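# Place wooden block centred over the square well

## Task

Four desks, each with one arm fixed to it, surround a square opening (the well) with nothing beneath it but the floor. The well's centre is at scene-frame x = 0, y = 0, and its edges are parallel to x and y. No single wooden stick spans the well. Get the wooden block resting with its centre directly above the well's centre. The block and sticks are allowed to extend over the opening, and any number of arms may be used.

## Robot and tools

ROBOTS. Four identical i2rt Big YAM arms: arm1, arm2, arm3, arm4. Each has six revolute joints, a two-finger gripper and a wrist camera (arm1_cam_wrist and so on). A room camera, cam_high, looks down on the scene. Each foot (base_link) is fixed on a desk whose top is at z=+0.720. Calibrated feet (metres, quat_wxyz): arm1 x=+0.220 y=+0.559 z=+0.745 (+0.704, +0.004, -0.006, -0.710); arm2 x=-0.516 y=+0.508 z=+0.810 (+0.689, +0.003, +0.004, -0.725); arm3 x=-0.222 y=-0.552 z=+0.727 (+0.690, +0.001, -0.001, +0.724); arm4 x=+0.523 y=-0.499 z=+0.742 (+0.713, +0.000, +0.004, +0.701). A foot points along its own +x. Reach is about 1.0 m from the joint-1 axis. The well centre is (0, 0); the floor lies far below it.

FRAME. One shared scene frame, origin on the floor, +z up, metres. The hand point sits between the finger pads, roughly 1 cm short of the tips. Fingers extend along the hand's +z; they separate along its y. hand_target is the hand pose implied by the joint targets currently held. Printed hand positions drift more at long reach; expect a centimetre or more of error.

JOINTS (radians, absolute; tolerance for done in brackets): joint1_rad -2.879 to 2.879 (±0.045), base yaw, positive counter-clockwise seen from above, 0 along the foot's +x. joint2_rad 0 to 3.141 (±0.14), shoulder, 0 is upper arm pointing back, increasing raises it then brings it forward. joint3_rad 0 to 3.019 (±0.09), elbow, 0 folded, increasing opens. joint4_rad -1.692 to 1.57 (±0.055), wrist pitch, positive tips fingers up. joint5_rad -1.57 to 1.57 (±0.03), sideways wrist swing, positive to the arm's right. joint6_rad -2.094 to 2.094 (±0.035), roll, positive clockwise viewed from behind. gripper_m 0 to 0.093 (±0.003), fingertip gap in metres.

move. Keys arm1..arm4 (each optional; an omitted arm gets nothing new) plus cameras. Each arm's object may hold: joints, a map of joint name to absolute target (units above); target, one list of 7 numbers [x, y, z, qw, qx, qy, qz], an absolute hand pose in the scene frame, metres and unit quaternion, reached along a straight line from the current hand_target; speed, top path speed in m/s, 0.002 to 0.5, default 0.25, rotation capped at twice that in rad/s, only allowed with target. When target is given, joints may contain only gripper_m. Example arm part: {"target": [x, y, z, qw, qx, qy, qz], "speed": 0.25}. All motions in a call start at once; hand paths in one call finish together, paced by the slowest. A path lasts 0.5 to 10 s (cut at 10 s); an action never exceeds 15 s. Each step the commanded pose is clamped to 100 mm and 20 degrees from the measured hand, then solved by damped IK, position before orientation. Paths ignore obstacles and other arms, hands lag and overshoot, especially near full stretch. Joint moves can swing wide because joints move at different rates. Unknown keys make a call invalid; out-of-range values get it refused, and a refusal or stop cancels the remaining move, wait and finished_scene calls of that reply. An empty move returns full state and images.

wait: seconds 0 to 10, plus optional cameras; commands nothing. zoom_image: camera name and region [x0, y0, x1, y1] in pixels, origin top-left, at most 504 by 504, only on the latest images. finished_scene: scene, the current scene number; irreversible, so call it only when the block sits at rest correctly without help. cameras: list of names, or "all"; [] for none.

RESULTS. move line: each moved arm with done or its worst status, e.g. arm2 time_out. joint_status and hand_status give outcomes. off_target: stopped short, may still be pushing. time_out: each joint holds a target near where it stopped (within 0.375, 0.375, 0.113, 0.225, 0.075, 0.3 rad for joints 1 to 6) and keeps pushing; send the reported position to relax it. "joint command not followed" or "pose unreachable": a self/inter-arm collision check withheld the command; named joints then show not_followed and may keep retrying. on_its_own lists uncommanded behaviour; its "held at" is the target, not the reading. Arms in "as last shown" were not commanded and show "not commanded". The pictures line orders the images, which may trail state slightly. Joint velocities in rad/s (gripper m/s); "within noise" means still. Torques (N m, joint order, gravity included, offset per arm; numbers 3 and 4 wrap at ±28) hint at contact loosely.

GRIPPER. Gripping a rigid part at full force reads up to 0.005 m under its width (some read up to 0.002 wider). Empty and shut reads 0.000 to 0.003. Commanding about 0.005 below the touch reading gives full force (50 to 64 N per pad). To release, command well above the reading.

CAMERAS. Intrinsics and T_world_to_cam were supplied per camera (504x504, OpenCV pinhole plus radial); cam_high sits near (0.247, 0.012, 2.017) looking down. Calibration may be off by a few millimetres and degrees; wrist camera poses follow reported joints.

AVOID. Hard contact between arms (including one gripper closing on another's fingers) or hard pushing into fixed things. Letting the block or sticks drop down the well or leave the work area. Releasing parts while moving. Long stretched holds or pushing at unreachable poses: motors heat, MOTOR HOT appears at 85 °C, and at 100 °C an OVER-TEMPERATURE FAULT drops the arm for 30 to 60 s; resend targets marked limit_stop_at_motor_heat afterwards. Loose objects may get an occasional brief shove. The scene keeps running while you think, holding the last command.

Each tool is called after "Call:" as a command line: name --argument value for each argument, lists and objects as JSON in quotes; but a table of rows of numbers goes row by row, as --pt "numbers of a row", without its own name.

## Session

Call:
wait --seconds 0.1 --cameras '["all"]'

Call:
zoom_image --camera "cam_high" --region '[0, 0, 504, 504]'

Scene clock: 0.10 s.
Joint torques (N m): arm1=[-0.32 1.32 8.46 2.13 0.03 -0.06] | arm2=[-0.62 1.55 10.92 1.96 0.05 0.06] | arm3=[0.38 1.44 8.81 1.55 -0.01 0.08] | arm4=[-0.09 3.6 7.25 1.52 0.03 0.06]
Heat: arm1: hottest joint3_rad 26 °C; arm2: hottest joint2_rad 25 °C; arm3: hottest joint1_rad 27 °C; arm4: hottest joint3_rad 26 °C.
Joint velocities: within noise
arm1.joint_positions: joint1_rad=+0.125 joint2_rad=+0.593 joint3_rad=+1.388 joint4_rad=-1.385 joint5_rad=+0.204 joint6_rad=-0.325 gripper_m=+0.09396
arm1.joint_status: not commanded
arm1.hand: x=+0.2018 y=+0.3416 z=+1.2802 quat_wxyz=(-0.231, -0.513, -0.713, +0.418) (m; scene frame)
arm1.hand_target: x=+0.2013 y=+0.3441 z=+1.2913 quat_wxyz=(-0.239, -0.511, -0.707, +0.426) (m; scene frame)
arm1.hand_status: not commanded
arm2.joint_positions: joint1_rad=-0.259 joint2_rad=+0.543 joint3_rad=+1.317 joint4_rad=-1.436 joint5_rad=+0.061 joint6_rad=-0.172 gripper_m=+0.09396
arm2.joint_status: not commanded
arm2.hand: x=-0.5869 y=+0.3151 z=+1.3076 quat_wxyz=(-0.200, -0.686, -0.582, +0.387) (m; scene frame)
arm2.hand_target: x=-0.5862 y=+0.3172 z=+1.3166 quat_wxyz=(-0.205, -0.683, -0.579, +0.395) (m; scene frame)
arm2.hand_status: not commanded
arm3.joint_positions: joint1_rad=+0.493 joint2_rad=+0.582 joint3_rad=+1.448 joint4_rad=-1.348 joint5_rad=-0.088 joint6_rad=+0.119 gripper_m=+0.09396
arm3.joint_status: not commanded
arm3.hand: x=-0.3432 y=-0.3812 z=+1.2987 quat_wxyz=(-0.194, +0.730, -0.445, -0.482) (m; scene frame)
arm3.hand_target: x=-0.3416 y=-0.3838 z=+1.3098 quat_wxyz=(-0.200, +0.724, -0.441, -0.491) (m; scene frame)
arm3.hand_status: not commanded
arm4.joint_positions: joint1_rad=-0.169 joint2_rad=+0.522 joint3_rad=+1.317 joint4_rad=-1.478 joint5_rad=+0.180 joint6_rad=+0.223 gripper_m=+0.09396
arm4.joint_status: not commanded
arm4.hand: x=+0.5915 y=-0.3202 z=+1.2366 quat_wxyz=(-0.352, +0.462, -0.775, -0.251) (m; scene frame)
arm4.hand_target: x=+0.5911 y=-0.3221 z=+1.2458 quat_wxyz=(-0.359, +0.458, -0.771, -0.258) (m; scene frame)
arm4.hand_status: not commanded
wait: 0.10 s; no rest
pictures: arm1_cam_wrist, arm2_cam_wrist, arm3_cam_wrist, arm4_cam_wrist, cam_high
camera_calibration:
arm1_cam_wrist: T_world_to_cam=[[-0.923589, -0.135534, 0.358627, -0.225754], [-0.251242, 0.920539, -0.299141, 0.12242], [-0.289587, -0.366386, -0.884252, 1.4436], [0, 0, 0, 1]] pos_world=[0.2403, 0.385625, 1.39409]
arm2_cam_wrist: T_world_to_cam=[[-0.956101, 0.237347, 0.171865, -0.859404], [0.185591, 0.944328, -0.271661, 0.171805], [-0.226775, -0.227839, -0.946923, 1.29715], [0, 0, 0, 1]] pos_world=[-0.559402, 0.337278, 1.42267]
arm3_cam_wrist: T_world_to_cam=[[0.832673, 0.535979, -0.139224, 0.671591], [0.431279, -0.785366, -0.44407, 0.429201], [-0.347354, 0.30972, -0.885109, 1.27063], [0, 0, 0, 1]] pos_world=[-0.302964, -0.416417, 1.40874]
arm4_cam_wrist: T_world_to_cam=[[0.896538, -0.437682, -0.0682161, -0.584204], [-0.438324, -0.854324, -0.27929, 0.33721], [0.0639617, 0.280295, -0.957781, 1.36554], [0, 0, 0, 1]] pos_world=[0.584226, -0.350363, 1.36221]

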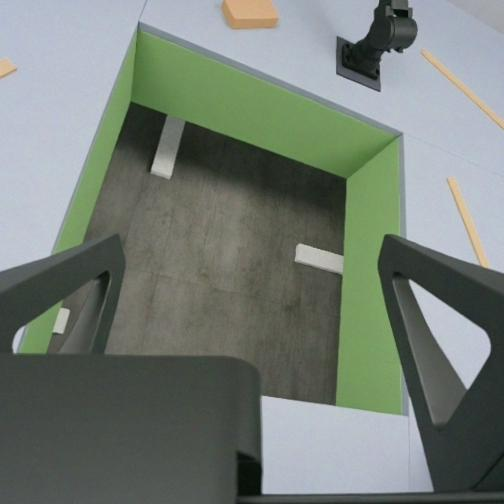

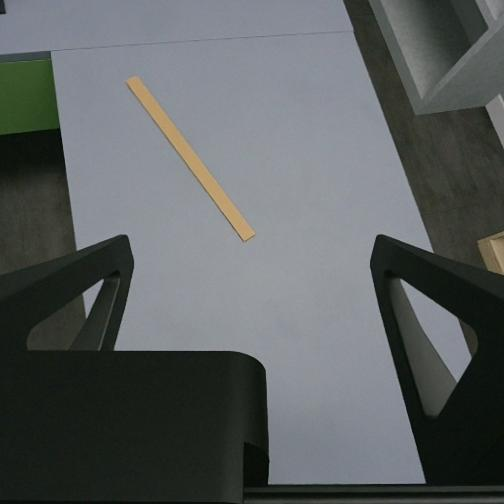

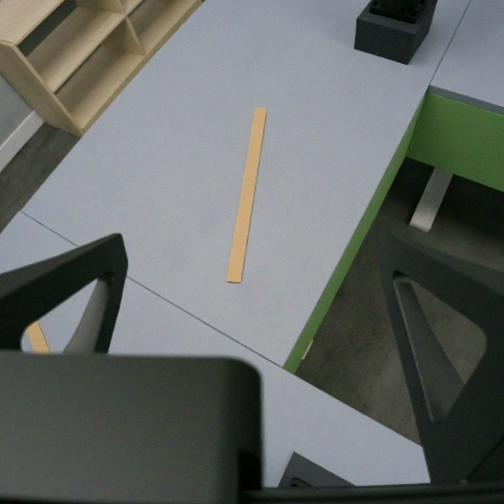

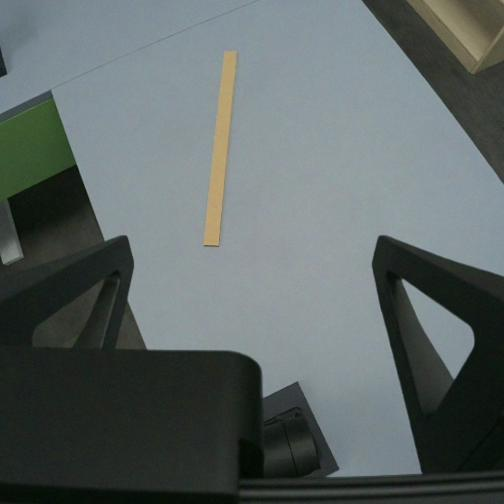

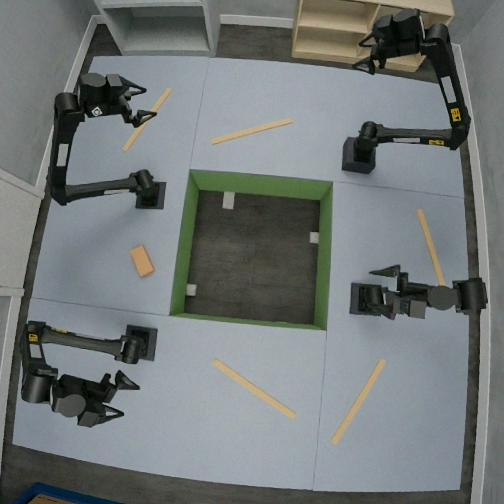

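Scaled by 1.000.

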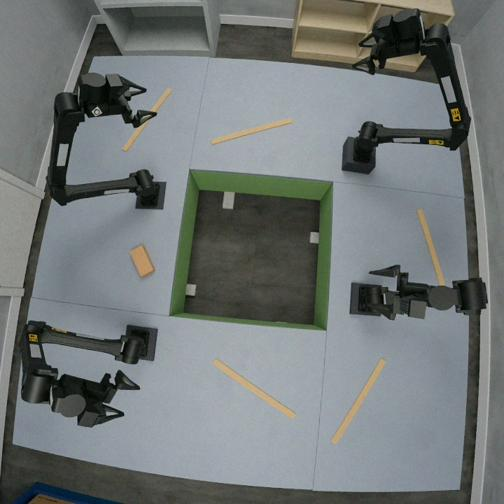

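Call:
move --arm1 '{"joints":{"joint1_rad":1.588,"joint2_rad":1.70,"joint3_rad":1.36,"joint4_rad":-1.24,"joint5_rad":0,"joint6_rad":0.51,"gripper_m":0.07}}' --arm2 '{"joints":{"joint1_rad":-0.162,"joint2_rad":1.95,"joint3_rad":1.70,"joint4_rad":-1.32,"joint5_rad":0,"joint6_rad":-0.607,"gripper_m":0.07}}' --arm3 '{"joints":{"joint1_rad":1.754,"joint2_rad":1.69,"joint3_rad":1.36,"joint4_rad":-1.24,"joint5_rad":0,"joint6_rad":0.644,"gripper_m":0.07}}' --arm4 '{"joints":{"joint1_rad":-0.248,"joint2_rad":1.90,"joint3_rad":1.64,"joint4_rad":-1.31,"joint5_rad":0,"joint6_rad":0.253,"gripper_m":0.07}}'

Scene clock: 5.03 s.
Joint torques (N m): arm1=[-0.38 -14.39 7.77 0.55 0.1 0.03] | arm2=[0.62 -20.66 11.64 0.66 -0.16 -0.03] | arm3=[-0.15 -12.34 8.73 0.06 0.11 0.2] | arm4=[-0.62 -14.45 8.02 0.25 -0.18 0.17]
Heat: arm1: hottest joint3_rad 26 °C; arm2: hottest joint2_rad 25 °C; arm3: hottest joint1_rad 27 °C; arm4: hottest joint3_rad 26 °C.
move: arm1 done; arm2 done; arm3 done; arm4 done
Joint velocities: within noise
arm1.joint_positions: joint1_rad=+1.590 joint2_rad=+1.695 joint3_rad=+1.358 joint4_rad=-1.238 joint5_rad=-0.001 joint6_rad=+0.499 gripper_m=+0.07013
arm1.joint_status: all done
arm1.hand: x=+0.7135 y=+0.5644 z=+0.8751 quat_wxyz=(-0.005, -0.242, -0.970, +0.000) (m; scene frame)
arm1.hand_target: x=+0.7138 y=+0.5632 z=+0.8735 quat_wxyz=(-0.003, -0.248, -0.969, +0.001) (m; scene frame)
arm1.hand_status: not commanded
arm2.joint_positions: joint1_rad=-0.171 joint2_rad=+1.930 joint3_rad=+1.682 joint4_rad=-1.324 joint5_rad=+0.002 joint6_rad=-0.595 gripper_m=+0.07010
arm2.joint_status: all done
arm2.hand: x=-0.6457 y=-0.0668 z=+0.9242 quat_wxyz=(+0.005, -0.563, -0.826, -0.004) (m; scene frame)
arm2.hand_target: x=-0.6414 y=-0.0745 z=+0.9192 quat_wxyz=(+0.003, -0.555, -0.832, -0.004) (m; scene frame)
arm2.hand_status: not commanded
arm3.joint_positions: joint1_rad=+1.760 joint2_rad=+1.684 joint3_rad=+1.349 joint4_rad=-1.242 joint5_rad=-0.001 joint6_rad=+0.631 gripper_m=+0.07012
arm3.joint_status: all done
arm3.hand: x=-0.7002 y=-0.6673 z=+0.8518 quat_wxyz=(-0.002, +0.981, -0.196, +0.003) (m; scene frame)
arm3.hand_target: x=-0.7052 y=-0.6653 z=+0.8529 quat_wxyz=(-0.001, +0.979, -0.205, +0.000) (m; scene frame)
arm3.hand_status: not commanded
arm4.joint_positions: joint1_rad=-0.241 joint2_rad=+1.890 joint3_rad=+1.620 joint4_rad=-1.313 joint5_rad=+0.003 joint6_rad=+0.244 gripper_m=+0.07009
arm4.joint_status: all done
arm4.hand: x=+0.6702 y=+0.0528 z=+0.8568 quat_wxyz=(+0.007, +0.510, -0.860, +0.006) (m; scene frame)
arm4.hand_target: x=+0.6756 y=+0.0595 z=+0.8586 quat_wxyz=(+0.004, +0.503, -0.865, +0.001) (m; scene frame)
arm4.hand_status: not commanded
pictures: arm1_cam_wrist, arm2_cam_wrist, arm3_cam_wrist, arm4_cam_wrist, cam_high
camera_calibration:
arm1_cam_wrist: T_world_to_cam=[[-0.463695, -0.885909, -0.0123496, 0.842244], [-0.729579, 0.373888, 0.572645, -0.188359], [-0.502694, 0.274543, -0.81971, 1.04908], [0, 0, 0, 1]] pos_world=[0.780488, 0.528559, 0.978206]
arm2_cam_wrist: T_world_to_cam=[[-0.930841, -0.365352, -0.00722377, -0.617485], [-0.301145, 0.755757, 0.581501, -0.676073], [-0.206993, 0.54346, -0.813514, 0.774739], [0, 0, 0, 1]] pos_world=[-0.618011, -0.135693, 1.01894]
arm3_cam_wrist: T_world_to_cam=[[0.376298, 0.926499, 0.000102598, 0.882283], [0.749782, -0.30459, 0.587411, -0.174788], [0.544267, -0.220965, -0.809289, 1.04527], [0, 0, 0, 1]] pos_world=[-0.769852, -0.639706, 0.948504]
arm4_cam_wrist: T_world_to_cam=[[0.87861, -0.477469, -0.00827574, -0.554732], [-0.382005, -0.71313, 0.587807, -0.203785], [-0.286561, -0.513292, -0.808959, 1.04142], [0, 0, 0, 1]] pos_world=[0.707977, 0.124359, 0.957661]

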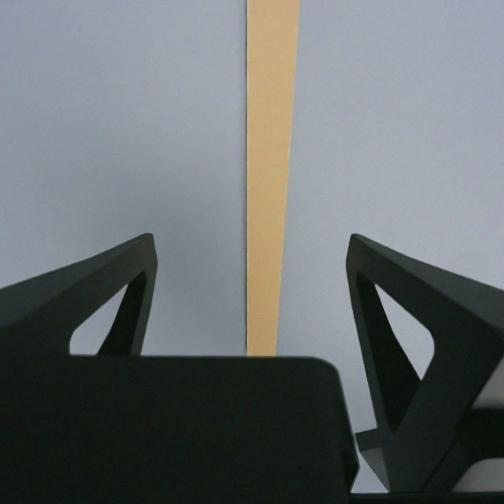

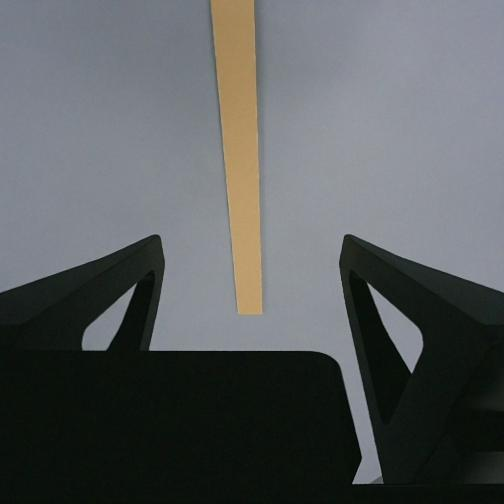

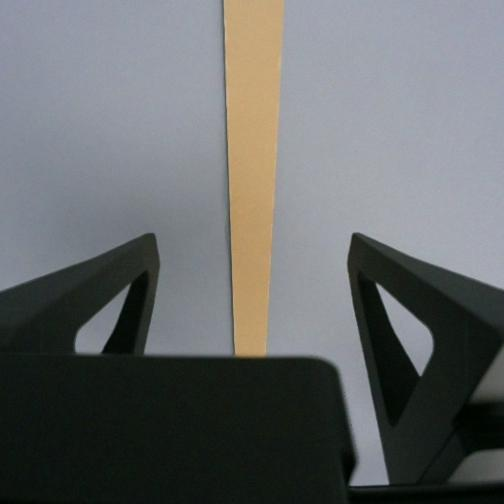

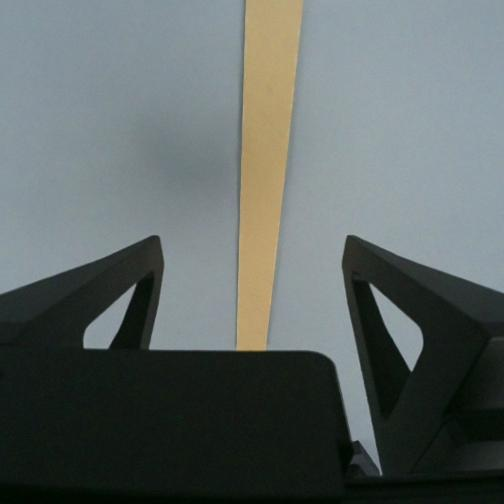

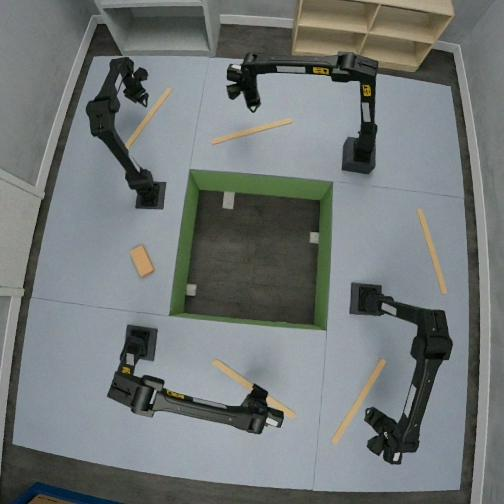

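Call:
move --arm1 '{"target":[0.7065,0.5595,0.742,0,0.2436,0.9699,0],"speed":0.15}' --arm2 '{"target":[-0.634,-0.066,0.744,0,0.546,0.838,0],"speed":0.15}' --arm3 '{"target":[-0.688,-0.673,0.743,0,-0.980,0.1986,0],"speed":0.15}' --arm4 '{"target":[0.673,0.047,0.744,0,-0.4947,0.869,0],"speed":0.15}'

Scene clock: 7.97 s.
Joint torques (N m): arm1=[-1.03 -14.51 6.31 0.96 -0.02 -0.17] | arm2=[0.5 -20.13 8.7 1.05 -0.18 -0.02] | arm3=[0.91 -11.87 7.1 0.4 0.04 0.2] | arm4=[-0.62 -14.04 6.04 0.66 0 0.19]
Heat: arm1: hottest joint3_rad 26 °C; arm2: hottest joint2_rad 26 °C; arm3: hottest joint1_rad 27 °C; arm4: hottest joint3_rad 26 °C.
move: arm1 done; arm2 off_target; arm3 done; arm4 done
Joint velocities: within noise
arm1.joint_positions: joint1_rad=+1.590 joint2_rad=+1.836 joint3_rad=+1.181 joint4_rad=-0.924 joint5_rad=-0.001 joint6_rad=+0.499 gripper_m=+0.07013
arm1.joint_status: not commanded
arm1.hand: x=+0.7069 y=+0.5638 z=+0.7488 quat_wxyz=(-0.003, -0.242, -0.970, +0.000) (m; scene frame)
arm1.hand_target: x=+0.7063 y=+0.5595 z=+0.7421 quat_wxyz=(+0.000, -0.244, -0.970, +0.000) (m; scene frame)
arm1.hand_status: done (0.008 m and 0.4 deg from the pose sent, 0.133 m and 0.6 deg at the start)
arm2.joint_positions: joint1_rad=-0.163 joint2_rad=+2.093 joint3_rad=+1.477 joint4_rad=-0.929 joint5_rad=-0.001 joint6_rad=-0.607 gripper_m=+0.07010
arm2.joint_status: not commanded
arm2.hand: x=-0.6404 y=-0.0656 z=+0.7613 quat_wxyz=(-0.002, -0.555, -0.832, +0.008) (m; scene frame)
arm2.hand_target: x=-0.6340 y=-0.0655 z=+0.7443 quat_wxyz=(+0.000, -0.546, -0.838, +0.000) (m; scene frame)
arm2.hand_status: off_target (0.018 m and 1.6 deg from the pose sent, 0.181 m and 2.5 deg at the start)
arm3.joint_positions: joint1_rad=+1.770 joint2_rad=+1.774 joint3_rad=+1.167 joint4_rad=-0.964 joint5_rad=-0.001 joint6_rad=+0.642 gripper_m=+0.07012
arm3.joint_status: not commanded
arm3.hand: x=-0.6863 y=-0.6687 z=+0.7480 quat_wxyz=(-0.001, +0.981, -0.196, +0.000) (m; scene frame)
arm3.hand_target: x=-0.6880 y=-0.6731 z=+0.7431 quat_wxyz=(+0.000, +0.980, -0.198, +0.000) (m; scene frame)
arm3.hand_status: done (0.007 m and 0.3 deg from the pose sent, 0.110 m and 0.5 deg at the start)
arm4.joint_positions: joint1_rad=-0.242 joint2_rad=+1.967 joint3_rad=+1.444 joint4_rad=-1.039 joint5_rad=+0.003 joint6_rad=+0.260 gripper_m=+0.07009
arm4.joint_status: not commanded
arm4.hand: x=+0.6684 y=+0.0459 z=+0.7526 quat_wxyz=(+0.000, +0.502, -0.865, -0.001) (m; scene frame)
arm4.hand_target: x=+0.6729 y=+0.0467 z=+0.7440 quat_wxyz=(+0.000, +0.495, -0.869, +0.000) (m; scene frame)
arm4.hand_status: done (0.010 m and 1.0 deg from the pose sent, 0.113 m and 2.3 deg at the start)
pictures: arm1_cam_wrist, arm2_cam_wrist, arm3_cam_wrist, arm4_cam_wrist, cam_high
camera_calibration:
arm1_cam_wrist: T_world_to_cam=[[-0.464405, -0.885563, -0.0103221, 0.835966], [-0.726906, 0.374493, 0.575642, -0.12502], [-0.505901, 0.274834, -0.817637, 0.942972], [0, 0, 0, 1]] pos_world=[0.7744, 0.527959, 0.851604]
arm2_cam_wrist: T_world_to_cam=[[-0.92337, -0.383873, 0.00546139, -0.619439], [-0.314728, 0.765042, 0.561833, -0.57387], [-0.219851, 0.517061, -0.827233, 0.643175], [0, 0, 0, 1]] pos_world=[-0.611182, -0.131312, 0.857857]
arm3_cam_wrist: T_world_to_cam=[[0.376648, 0.926351, -0.0032523, 0.880999], [0.752925, -0.304085, 0.583641, -0.119258], [0.539667, -0.222276, -0.812005, 0.951382], [0, 0, 0, 1]] pos_world=[-0.755464, -0.640909, 0.844997]
arm4_cam_wrist: T_world_to_cam=[[0.87048, -0.492021, -0.0134018, -0.547368], [-0.397314, -0.718476, 0.570907, -0.125019], [-0.290527, -0.491639, -0.820905, 0.963791], [0, 0, 0, 1]] pos_world=[0.706809, 0.114698, 0.85522]

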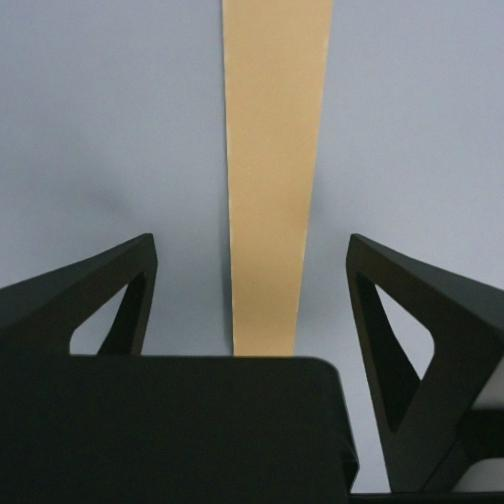

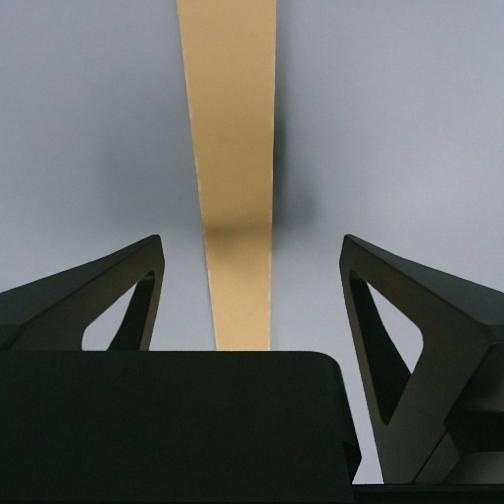

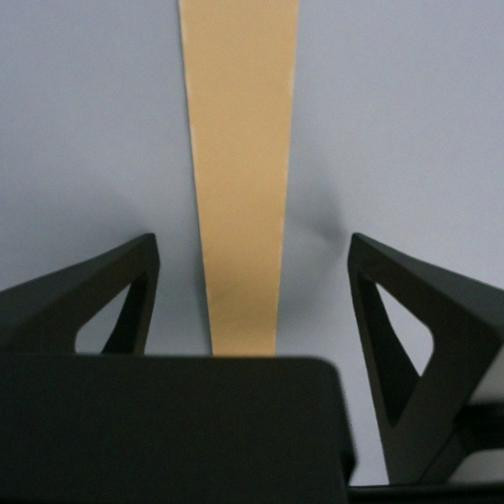

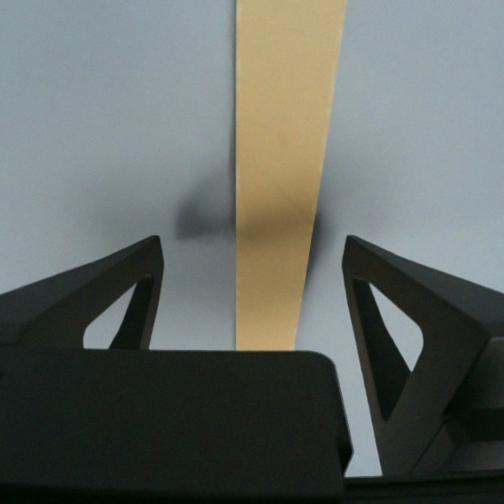

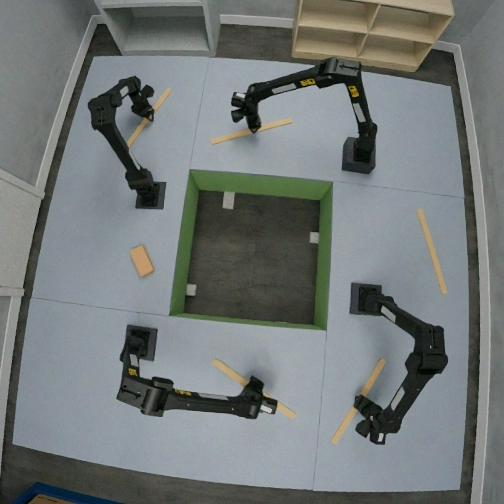

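Call:
move --arm1 '{"target":[0.7045,0.5535,0.735,0,0.2436,0.9699,0],"speed":0.1}' --arm2 '{"target":[-0.630,-0.066,0.731,0,0.540,0.8417,0],"speed":0.1}' --arm3 '{"target":[-0.690,-0.678,0.738,0,-0.980,0.1986,0],"speed":0.1}' --arm4 '{"target":[0.679,0.044,0.735,0,-0.4847,0.8747,0],"speed":0.1}'

Scene clock: 9.33 s.
Joint torques (N m): arm1=[-1.14 -14.15 6.05 1.02 -0.02 -0.23] | arm2=[-0.09 -20.37 7.75 1.02 -0.17 -0.06] | arm3=[0.97 -11.58 7.45 0.36 0.05 0.21] | arm4=[-0.62 -13.74 5.79 0.7 0.01 0.18]
Heat: arm1: hottest joint3_rad 26 °C; arm2: hottest joint2_rad 26 °C; arm3: hottest joint1_rad 27 °C; arm4: hottest joint3_rad 27 °C.
move: arm1 off_target; arm2 off_target; arm3 done; arm4 off_target
Joint velocities: within noise
arm1.joint_positions: joint1_rad=+1.576 joint2_rad=+1.838 joint3_rad=+1.172 joint4_rad=-0.905 joint5_rad=-0.001 joint6_rad=+0.492 gripper_m=+0.07013
arm1.joint_status: not commanded
arm1.hand: x=+0.7074 y=+0.5572 z=+0.7452 quat_wxyz=(-0.007, -0.245, -0.969, -0.001) (m; scene frame)
arm1.hand_target: x=+0.7044 y=+0.5536 z=+0.7352 quat_wxyz=(+0.000, -0.244, -0.970, +0.000) (m; scene frame)
arm1.hand_status: off_target (0.011 m and 0.8 deg from the pose sent, 0.017 m and 0.4 deg at the start)
arm2.joint_positions: joint1_rad=-0.155 joint2_rad=+2.105 joint3_rad=+1.477 joint4_rad=-0.903 joint5_rad=-0.001 joint6_rad=-0.614 gripper_m=+0.07010
arm2.joint_status: not commanded
arm2.hand: x=-0.6368 y=-0.0706 z=+0.7545 quat_wxyz=(-0.005, -0.549, -0.836, +0.015) (m; scene frame)
arm2.hand_target: x=-0.6299 y=-0.0652 z=+0.7317 quat_wxyz=(+0.000, -0.540, -0.842, +0.000) (m; scene frame)
arm2.hand_status: off_target (0.025 m and 2.1 deg from the pose sent, 0.032 m and 2.3 deg at the start)
arm3.joint_positions: joint1_rad=+1.778 joint2_rad=+1.783 joint3_rad=+1.167 joint4_rad=-0.954 joint5_rad=-0.001 joint6_rad=+0.651 gripper_m=+0.07011
arm3.joint_status: not commanded
arm3.hand: x=-0.6866 y=-0.6729 z=+0.7438 quat_wxyz=(+0.000, +0.981, -0.196, +0.000) (m; scene frame)
arm3.hand_target: x=-0.6899 y=-0.6779 z=+0.7381 quat_wxyz=(+0.000, +0.980, -0.199, +0.000) (m; scene frame)
arm3.hand_status: done (0.008 m and 0.3 deg from the pose sent, 0.014 m and 0.3 deg at the start)
arm4.joint_positions: joint1_rad=-0.254 joint2_rad=+1.972 joint3_rad=+1.435 joint4_rad=-1.017 joint5_rad=+0.003 joint6_rad=+0.271 gripper_m=+0.07009
arm4.joint_status: not commanded
arm4.hand: x=+0.6752 y=+0.0447 z=+0.7469 quat_wxyz=(-0.003, +0.492, -0.870, -0.004) (m; scene frame)
arm4.hand_target: x=+0.6789 y=+0.0438 z=+0.7352 quat_wxyz=(+0.000, +0.485, -0.875, +0.000) (m; scene frame)
arm4.hand_status: off_target (0.013 m and 1.1 deg from the pose sent, 0.021 m and 2.3 deg at the start)
pictures: arm1_cam_wrist, arm2_cam_wrist, arm3_cam_wrist, arm4_cam_wrist, cam_high
camera_calibration:
arm1_cam_wrist: T_world_to_cam=[[-0.469974, -0.882562, -0.0144428, 0.835635], [-0.729337, 0.379059, 0.569545, -0.116469], [-0.497184, 0.278205, -0.821833, 0.937057], [0, 0, 0, 1]] pos_world=[0.773672, 0.520955, 0.848508]
arm2_cam_wrist: T_world_to_cam=[[-0.91752, -0.397476, 0.0130458, -0.620931], [-0.324757, 0.767786, 0.552302, -0.564102], [-0.229543, 0.502511, -0.833542, 0.638558], [0, 0, 0, 1]] pos_world=[-0.606336, -0.134578, 0.85192]
arm3_cam_wrist: T_world_to_cam=[[0.377349, 0.926065, -0.00350663, 0.885512], [0.752932, -0.304592, 0.583367, -0.118024], [0.539167, -0.222773, -0.812201, 0.946613], [0, 0, 0, 1]] pos_world=[-0.755666, -0.645111, 0.840796]
arm4_cam_wrist: T_world_to_cam=[[0.858809, -0.512069, -0.0152474, -0.543724], [-0.415078, -0.712969, 0.565142, -0.103798], [-0.300263, -0.479021, -0.824852, 0.969469], [0, 0, 0, 1]] pos_world=[0.714966, 0.111967, 0.850039]

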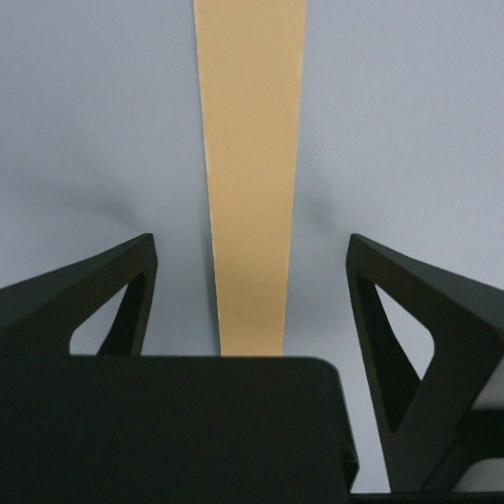

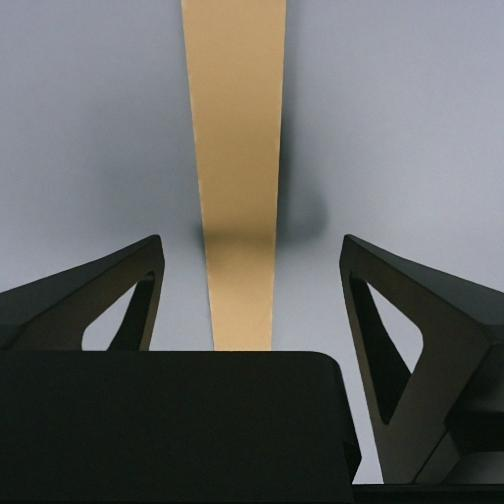

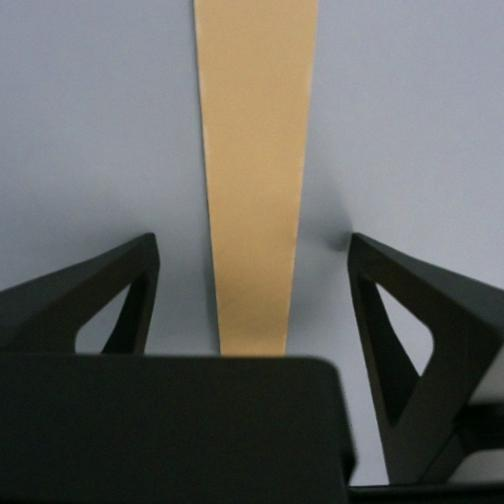

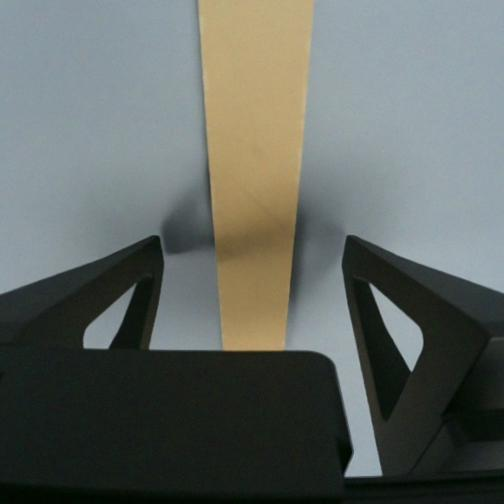

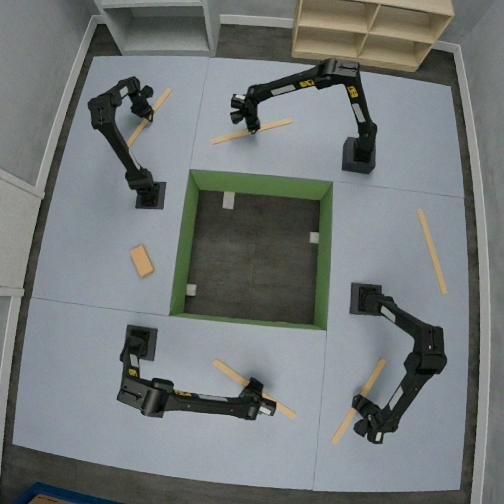

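Call:
move --arm1 '{"target":[0.7045,0.5555,0.728,0,0.2436,0.9699,0],"speed":0.1}' --arm2 '{"target":[-0.627,-0.060,0.717,0,0.536,0.8442,0],"speed":0.1}' --arm3 '{"target":[-0.690,-0.678,0.732,0,-0.980,0.1986,0],"speed":0.1}' --arm4 '{"target":[0.678,0.044,0.726,0,-0.4847,0.8747,0],"speed":0.1}' --cameras '["arm2_cam_wrist","arm4_cam_wrist"]'

Scene clock: 10.57 s.
Joint torques (N m): arm1=[-0.62 -14.21 6.01 1.01 -0.02 -0.18] | arm2=[0.56 -19.78 7.82 1.11 -0.2 -0.03] | arm3=[0.97 -10.99 6.99 0.49 0.05 0.21] | arm4=[-0.38 -13.22 5.52 0.79 0 0.18]
Heat: arm1: hottest joint3_rad 26 °C; arm2: hottest joint2_rad 26 °C; arm3: hottest joint1_rad 27 °C; arm4: hottest joint3_rad 27 °C.
move: arm1 done; arm2 off_target; arm3 off_target; arm4 off_target
Joint velocities: within noise
arm1.joint_positions: joint1_rad=+1.576 joint2_rad=+1.851 joint3_rad=+1.166 joint4_rad=-0.888 joint5_rad=-0.001 joint6_rad=+0.492 gripper_m=+0.07013
arm1.joint_status: not commanded
arm1.hand: x=+0.7072 y=+0.5572 z=+0.7376 quat_wxyz=(-0.006, -0.245, -0.969, -0.001) (m; scene frame)
arm1.hand_target: x=+0.7044 y=+0.5555 z=+0.7282 quat_wxyz=(+0.000, -0.244, -0.970, +0.000) (m; scene frame)
arm1.hand_status: done (0.010 m and 0.7 deg from the pose sent, 0.017 m and 0.8 deg at the start)
arm2.joint_positions: joint1_rad=-0.153 joint2_rad=+2.115 joint3_rad=+1.449 joint4_rad=-0.865 joint5_rad=-0.001 joint6_rad=-0.621 gripper_m=+0.07010
arm2.joint_status: not commanded
arm2.hand: x=-0.6345 y=-0.0645 z=+0.7399 quat_wxyz=(-0.004, -0.545, -0.838, +0.014) (m; scene frame)
arm2.hand_target: x=-0.6271 y=-0.0592 z=+0.7176 quat_wxyz=(+0.000, -0.536, -0.844, +0.000) (m; scene frame)
arm2.hand_status: off_target (0.025 m and 2.1 deg from the pose sent, 0.040 m and 2.5 deg at the start)
arm3.joint_positions: joint1_rad=+1.778 joint2_rad=+1.784 joint3_rad=+1.167 joint4_rad=-0.942 joint5_rad=-0.001 joint6_rad=+0.651 gripper_m=+0.07011
arm3.joint_status: not commanded
arm3.hand: x=-0.6894 y=-0.6736 z=+0.7435 quat_wxyz=(+0.002, +0.981, -0.196, -0.005) (m; scene frame)
arm3.hand_target: x=-0.6898 y=-0.6778 z=+0.7323 quat_wxyz=(+0.000, +0.980, -0.199, +0.000) (m; scene frame)
arm3.hand_status: off_target (0.012 m and 0.7 deg from the pose sent, 0.013 m and 0.3 deg at the start)
arm4.joint_positions: joint1_rad=-0.254 joint2_rad=+1.976 joint3_rad=+1.430 joint4_rad=-1.000 joint5_rad=+0.003 joint6_rad=+0.273 gripper_m=+0.07009
arm4.joint_status: not commanded
arm4.hand: x=+0.6757 y=+0.0466 z=+0.7437 quat_wxyz=(-0.006, +0.491, -0.871, -0.007) (m; scene frame)
arm4.hand_target: x=+0.6779 y=+0.0436 z=+0.7265 quat_wxyz=(+0.000, +0.485, -0.875, +0.000) (m; scene frame)
arm4.hand_status: off_target (0.018 m and 1.4 deg from the pose sent, 0.021 m and 1.1 deg at the start)
pictures: arm2_cam_wrist, arm4_cam_wrist
camera_calibration:
arm2_cam_wrist: T_world_to_cam=[[-0.913979, -0.405575, 0.0122748, -0.613894], [-0.331585, 0.763991, 0.553506, -0.565371], [-0.233866, 0.501823, -0.832754, 0.620414], [0, 0, 0, 1]] pos_world=[-0.603461, -0.12838, 0.837124]
arm4_cam_wrist: T_world_to_cam=[[0.857869, -0.513559, -0.0178269, -0.54068], [-0.417834, -0.71732, 0.557555, -0.0927887], [-0.299125, -0.47086, -0.829949, 0.970504], [0, 0, 0, 1]] pos_world=[0.715365, 0.112741, 0.847565]

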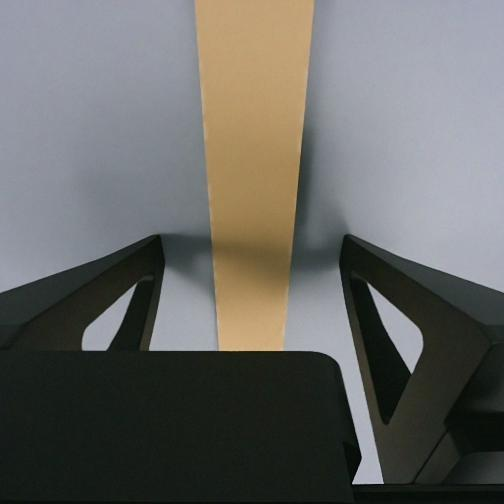

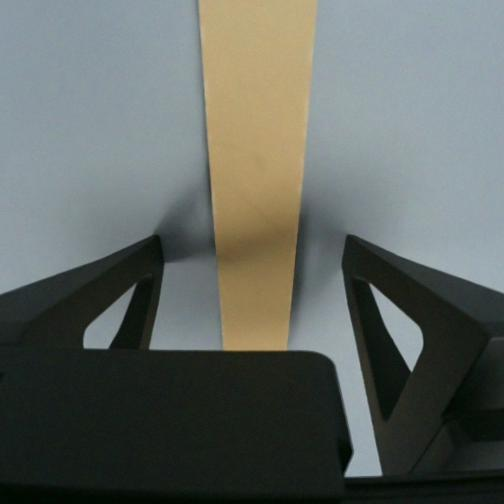

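Call:
move --arm1 '{"joints":{"gripper_m":0.022}}' --arm2 '{"joints":{"gripper_m":0.022}}' --arm3 '{"target":[-0.690,-0.678,0.726,0,-0.980,0.1986,0],"speed":0.1}' --arm4 '{"target":[0.678,0.044,0.719,0,-0.4847,0.8747,0],"speed":0.1}' --cameras '[]'

Call:
move --arm3 '{"joints":{"gripper_m":0.022}}' --arm4 '{"joints":{"gripper_m":0.022}}'

Scene clock: 11.80 s.
Joint torques (N m): arm1=[-0.62 -14.21 6.01 0.99 -0.02 -0.18] | arm2=[0.73 -20.01 7.79 1.1 -0.19 0.02] | arm3=[0.91 -10.52 6.56 0.57 0.06 0.2] | arm4=[-0.5 -12.4 5.29 0.87 0 0.18]
Heat: arm1: hottest joint3_rad 26 °C; arm2: hottest joint2_rad 26 °C; arm3: hottest joint1_rad 27 °C; arm4: hottest joint3_rad 27 °C.
move: arm1 off_target; arm2 off_target; arm3 off_target; arm4 off_target
Joint velocities: within noise
arm1.joint_positions: joint1_rad=+1.576 joint2_rad=+1.851 joint3_rad=+1.166 joint4_rad=-0.888 joint5_rad=-0.001 joint6_rad=+0.492 gripper_m=+0.02603
arm1.joint_status: gripper_m off_target (ended at +0.02606, target +0.02200)
arm1.hand: x=+0.7072 y=+0.5572 z=+0.7376 quat_wxyz=(-0.006, -0.245, -0.969, -0.001) (m; scene frame)
arm1.hand_target: x=+0.7044 y=+0.5555 z=+0.7282 quat_wxyz=(+0.000, -0.244, -0.970, +0.000) (m; scene frame)
arm1.hand_status: not commanded
arm2.joint_positions: joint1_rad=-0.152 joint2_rad=+2.115 joint3_rad=+1.449 joint4_rad=-0.865 joint5_rad=-0.002 joint6_rad=-0.621 gripper_m=+0.02829
arm2.joint_status: gripper_m off_target (ended at +0.02832, target +0.02200)
arm2.hand: x=-0.6339 y=-0.0646 z=+0.7399 quat_wxyz=(-0.005, -0.545, -0.839, +0.014) (m; scene frame)
arm2.hand_target: x=-0.6269 y=-0.0592 z=+0.7176 quat_wxyz=(+0.000, -0.536, -0.844, +0.000) (m; scene frame)
arm2.hand_status: not commanded
arm3.joint_positions: joint1_rad=+1.778 joint2_rad=+1.785 joint3_rad=+1.167 joint4_rad=-0.929 joint5_rad=-0.001 joint6_rad=+0.651 gripper_m=+0.07011
arm3.joint_status: not commanded
arm3.hand: x=-0.6924 y=-0.6745 z=+0.7430 quat_wxyz=(+0.005, +0.980, -0.196, -0.010) (m; scene frame)
arm3.hand_target: x=-0.6896 y=-0.6777 z=+0.7265 quat_wxyz=(+0.000, +0.980, -0.199, +0.000) (m; scene frame)
arm3.hand_status: off_target (0.018 m and 1.3 deg from the pose sent, 0.018 m and 0.7 deg at the start)
arm4.joint_positions: joint1_rad=-0.254 joint2_rad=+1.976 joint3_rad=+1.428 joint4_rad=-0.988 joint5_rad=+0.003 joint6_rad=+0.273 gripper_m=+0.07009
arm4.joint_status: not commanded
arm4.hand: x=+0.6763 y=+0.0486 z=+0.7430 quat_wxyz=(-0.010, +0.491, -0.871, -0.011) (m; scene frame)
arm4.hand_target: x=+0.6777 y=+0.0432 z=+0.7198 quat_wxyz=(+0.000, +0.485, -0.875, +0.000) (m; scene frame)
arm4.hand_status: off_target (0.025 m and 1.9 deg from the pose sent, 0.025 m and 1.4 deg at the start)
pictures: none
No camera images: "cameras" was empty.

Scene clock: 12.47 s.
Joint torques (N m): arm1=[-0.56 -14.21 6.01 0.99 -0.02 -0.18] | arm2=[1.03 -19.66 7.87 1.13 -0.13 -0.01] | arm3=[0.62 -10.58 6.57 0.34 0.15 0.19] | arm4=[-0.5 -12.4 5.22 0.66 0.06 0.17]
Heat: arm1: hottest joint3_rad 26 °C; arm2: hottest joint2_rad 26 °C; arm3: hottest joint1_rad 27 °C; arm4: hottest joint3_rad 27 °C.
move: arm3 off_target; arm4 off_target
Joint velocities: within noise
arm1, arm2: as last shown
arm3.joint_positions: joint1_rad=+1.782 joint2_rad=+1.786 joint3_rad=+1.167 joint4_rad=-0.922 joint5_rad=-0.004 joint6_rad=+0.652 gripper_m=+0.02678
arm3.joint_status: gripper_m off_target (ended at +0.02680, target +0.02200)
arm3.hand: x=-0.6933 y=-0.6768 z=+0.7425 quat_wxyz=(+0.007, +0.981, -0.195, -0.012) (m; scene frame)
arm3.hand_target: x=-0.6896 y=-0.6777 z=+0.7265 quat_wxyz=(+0.000, +0.980, -0.199, +0.000) (m; scene frame)
arm3.hand_status: not commanded
arm4.joint_positions: joint1_rad=-0.253 joint2_rad=+1.976 joint3_rad=+1.428 joint4_rad=-0.983 joint5_rad=+0.002 joint6_rad=+0.273 gripper_m=+0.02726
arm4.joint_status: gripper_m off_target (ended at +0.02729, target +0.02200)
arm4.hand: x=+0.6760 y=+0.0499 z=+0.7429 quat_wxyz=(-0.011, +0.491, -0.871, -0.013) (m; scene frame)
arm4.hand_target: x=+0.6776 y=+0.0432 z=+0.7197 quat_wxyz=(+0.000, +0.485, -0.875, +0.000) (m; scene frame)
arm4.hand_status: not commanded
pictures: arm1_cam_wrist, arm2_cam_wrist, arm3_cam_wrist, arm4_cam_wrist, cam_high
camera_calibration:
arm1_cam_wrist: T_world_to_cam=[[-0.470035, -0.882538, -0.0139411, 0.83514], [-0.728627, 0.379051, 0.570459, -0.113451], [-0.498167, 0.278293, -0.821208, 0.931001], [0, 0, 0, 1]] pos_world=[0.773675, 0.520955, 0.840908]
arm2_cam_wrist: T_world_to_cam=[[-0.913669, -0.406291, 0.0116613, -0.61287], [-0.332595, 0.763818, 0.553139, -0.565506], [-0.233642, 0.501508, -0.833007, 0.62097], [0, 0, 0, 1]] pos_world=[-0.602961, -0.128481, 0.837223]
arm3_cam_wrist: T_world_to_cam=[[0.374799, 0.926826, -0.0228037, 0.904753], [0.769144, -0.297113, 0.56581, -0.0840708], [0.517632, -0.229604, -0.82422, 0.937697], [0, 0, 0, 1]] pos_world=[-0.75982, -0.648228, 0.841069]
arm4_cam_wrist: T_world_to_cam=[[0.857885, -0.51335, -0.0224713, -0.535811], [-0.41973, -0.725318, 0.545656, -0.0792301], [-0.296411, -0.458678, -0.837708, 0.974818], [0, 0, 0, 1]] pos_world=[0.715356, 0.114602, 0.847805]

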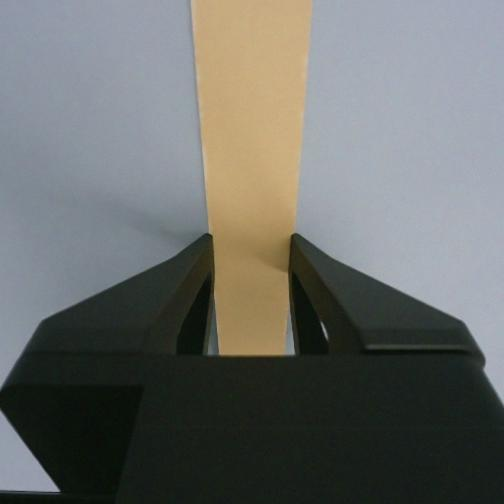

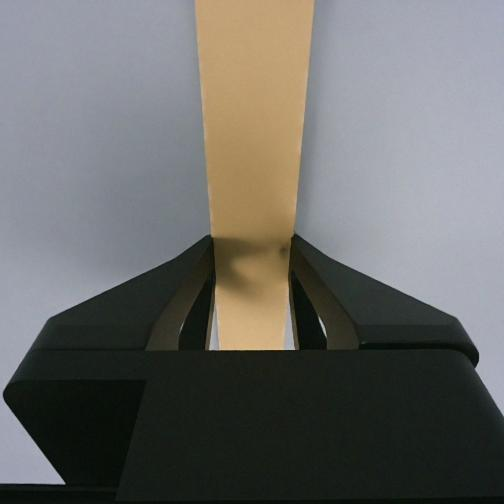

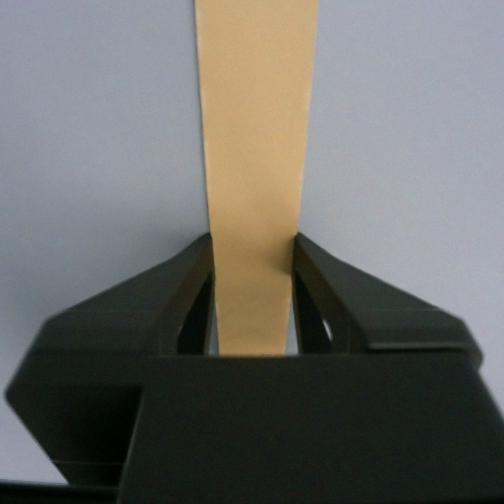

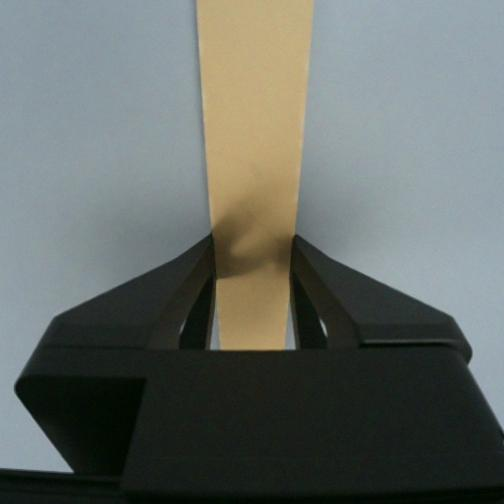

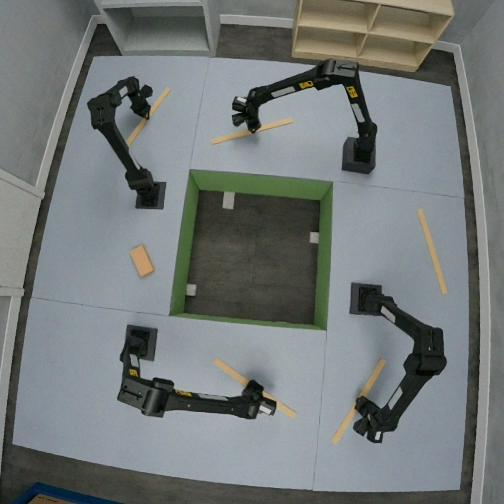

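Call:
move --arm1 '{"joints":{"joint2_rad":1.06,"joint3_rad":1.01,"joint4_rad":-1.42}}' --arm2 '{"joints":{"joint2_rad":1.90}}' --arm3 '{"joints":{"joint2_rad":1.06,"joint3_rad":1.01,"joint4_rad":-1.42}}' --arm4 '{"joints":{"joint2_rad":1.78}}' --cameras '["cam_high"]'

Scene clock: 15.57 s.
Joint torques (N m): arm1=[-0.62 -6.65 8.57 0.53 0.01 -0.19] | arm2=[0.15 -19.37 10.95 1.36 -0.2 0] | arm3=[0.67 -5.77 9.48 -0.13 0.05 0.18] | arm4=[-0.5 -12.86 7.82 0.94 0.04 0.18]
Heat: arm1: hottest joint3_rad 27 °C; arm2: hottest joint2_rad 26 °C; arm3: hottest joint1_rad 27 °C; arm4: hottest joint3_rad 27 °C.
move: arm1 done; arm2 done; arm3 done; arm4 done
Joint velocities: within noise
arm1.joint_positions: joint1_rad=+1.576 joint2_rad=+1.067 joint3_rad=+1.005 joint4_rad=-1.413 joint5_rad=-0.002 joint6_rad=+0.492 gripper_m=+0.02603
arm1.joint_status: all done
arm1.hand: x=+0.5200 y=+0.5586 z=+0.9734 quat_wxyz=(-0.054, -0.245, -0.968, -0.013) (m; scene frame)
arm1.hand_target: x=+0.5188 y=+0.5575 z=+0.9771 quat_wxyz=(-0.056, -0.243, -0.968, -0.014) (m; scene frame)
arm1.hand_status: not commanded
arm2.joint_positions: joint1_rad=-0.152 joint2_rad=+1.874 joint3_rad=+1.433 joint4_rad=-0.863 joint5_rad=-0.002 joint6_rad=-0.621 gripper_m=+0.02829
arm2.joint_status: all done
arm2.hand: x=-0.6387 y=-0.0901 z=+0.8737 quat_wxyz=(-0.046, -0.540, -0.832, +0.120) (m; scene frame)
arm2.hand_target: x=-0.6337 y=-0.0968 z=+0.8640 quat_wxyz=(-0.046, -0.531, -0.838, +0.118) (m; scene frame)
arm2.hand_status: not commanded
arm3.joint_positions: joint1_rad=+1.782 joint2_rad=+1.069 joint3_rad=+0.998 joint4_rad=-1.411 joint5_rad=-0.001 joint6_rad=+0.652 gripper_m=+0.02678
arm3.joint_status: all done
arm3.hand: x=-0.5145 y=-0.6294 z=+0.9475 quat_wxyz=(+0.019, +0.980, -0.195, -0.039) (m; scene frame)
arm3.hand_target: x=-0.5144 y=-0.6309 z=+0.9547 quat_wxyz=(+0.022, +0.979, -0.198, -0.045) (m; scene frame)
arm3.hand_status: not commanded
arm4.joint_positions: joint1_rad=-0.253 joint2_rad=+1.768 joint3_rad=+1.405 joint4_rad=-0.981 joint5_rad=+0.002 joint6_rad=+0.274 gripper_m=+0.02726
arm4.joint_status: all done
arm4.hand: x=+0.6782 y=+0.0562 z=+0.8494 quat_wxyz=(-0.077, +0.488, -0.866, -0.079) (m; scene frame)
arm4.hand_target: x=+0.6837 y=+0.0630 z=+0.8491 quat_wxyz=(-0.082, +0.481, -0.869, -0.083) (m; scene frame)
arm4.hand_status: not commanded
pictures: cam_high

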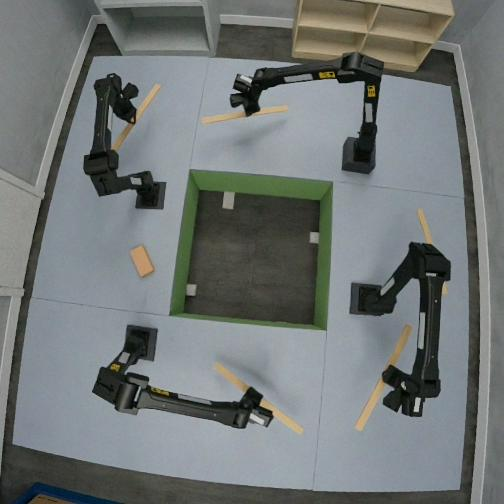

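Call:
move --arm2 '{"joints":{"joint1_rad":0.461,"joint2_rad":1.45,"joint3_rad":1.0,"joint4_rad":-0.82,"joint6_rad":-1.16}}' --arm4 '{"joints":{"joint1_rad":0.389,"joint2_rad":1.34,"joint3_rad":1.085,"joint4_rad":-1.015,"joint6_rad":-1.2}}' --cameras '["cam_high"]'

Scene clock: 19.00 s.
Joint torques (N m): arm1=[-0.62 -6.77 8.57 0.53 0.01 -0.19] | arm2=[0.21 -13.39 9.81 1.47 -0.02 -0.03] | arm3=[0.73 -6.18 9.5 -0.16 0.05 0.19] | arm4=[0.32 -7.53 7.35 0.29 -0.1 -0.05]
Heat: arm1: hottest joint3_rad 27 °C; arm2: hottest joint2_rad 26 °C; arm3: hottest joint1_rad 27 °C; arm4: hottest joint3_rad 27 °C.
move: arm2 done; arm4 done
Joint velocities: within noise
arm1, arm3: as last shown
arm2.joint_positions: joint1_rad=+0.452 joint2_rad=+1.445 joint3_rad=+1.000 joint4_rad=-0.831 joint5_rad=-0.006 joint6_rad=-1.148 gripper_m=+0.02829
arm2.joint_status: all done
arm2.hand: x=-0.3361 y=+0.0854 z=+0.9189 quat_wxyz=(-0.061, -0.010, -0.990, +0.128) (m; scene frame)
arm2.hand_target: x=-0.3317 y=+0.0849 z=+0.9175 quat_wxyz=(-0.061, +0.000, -0.989, +0.132) (m; scene frame)
arm2.hand_status: not commanded
arm4.joint_positions: joint1_rad=+0.382 joint2_rad=+1.333 joint3_rad=+1.081 joint4_rad=-1.005 joint5_rad=+0.002 joint6_rad=-1.189 gripper_m=+0.02728
arm4.joint_status: all done
arm4.hand: x=+0.3661 y=-0.0819 z=+0.9237 quat_wxyz=(-0.143, +0.988, -0.009, -0.059) (m; scene frame)
arm4.hand_target: x=+0.3639 y=-0.0835 z=+0.9220 quat_wxyz=(-0.138, +0.989, +0.000, -0.055) (m; scene frame)
arm4.hand_status: not commanded
pictures: cam_high

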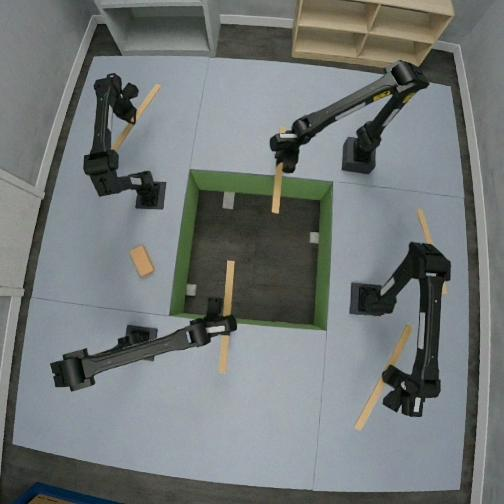

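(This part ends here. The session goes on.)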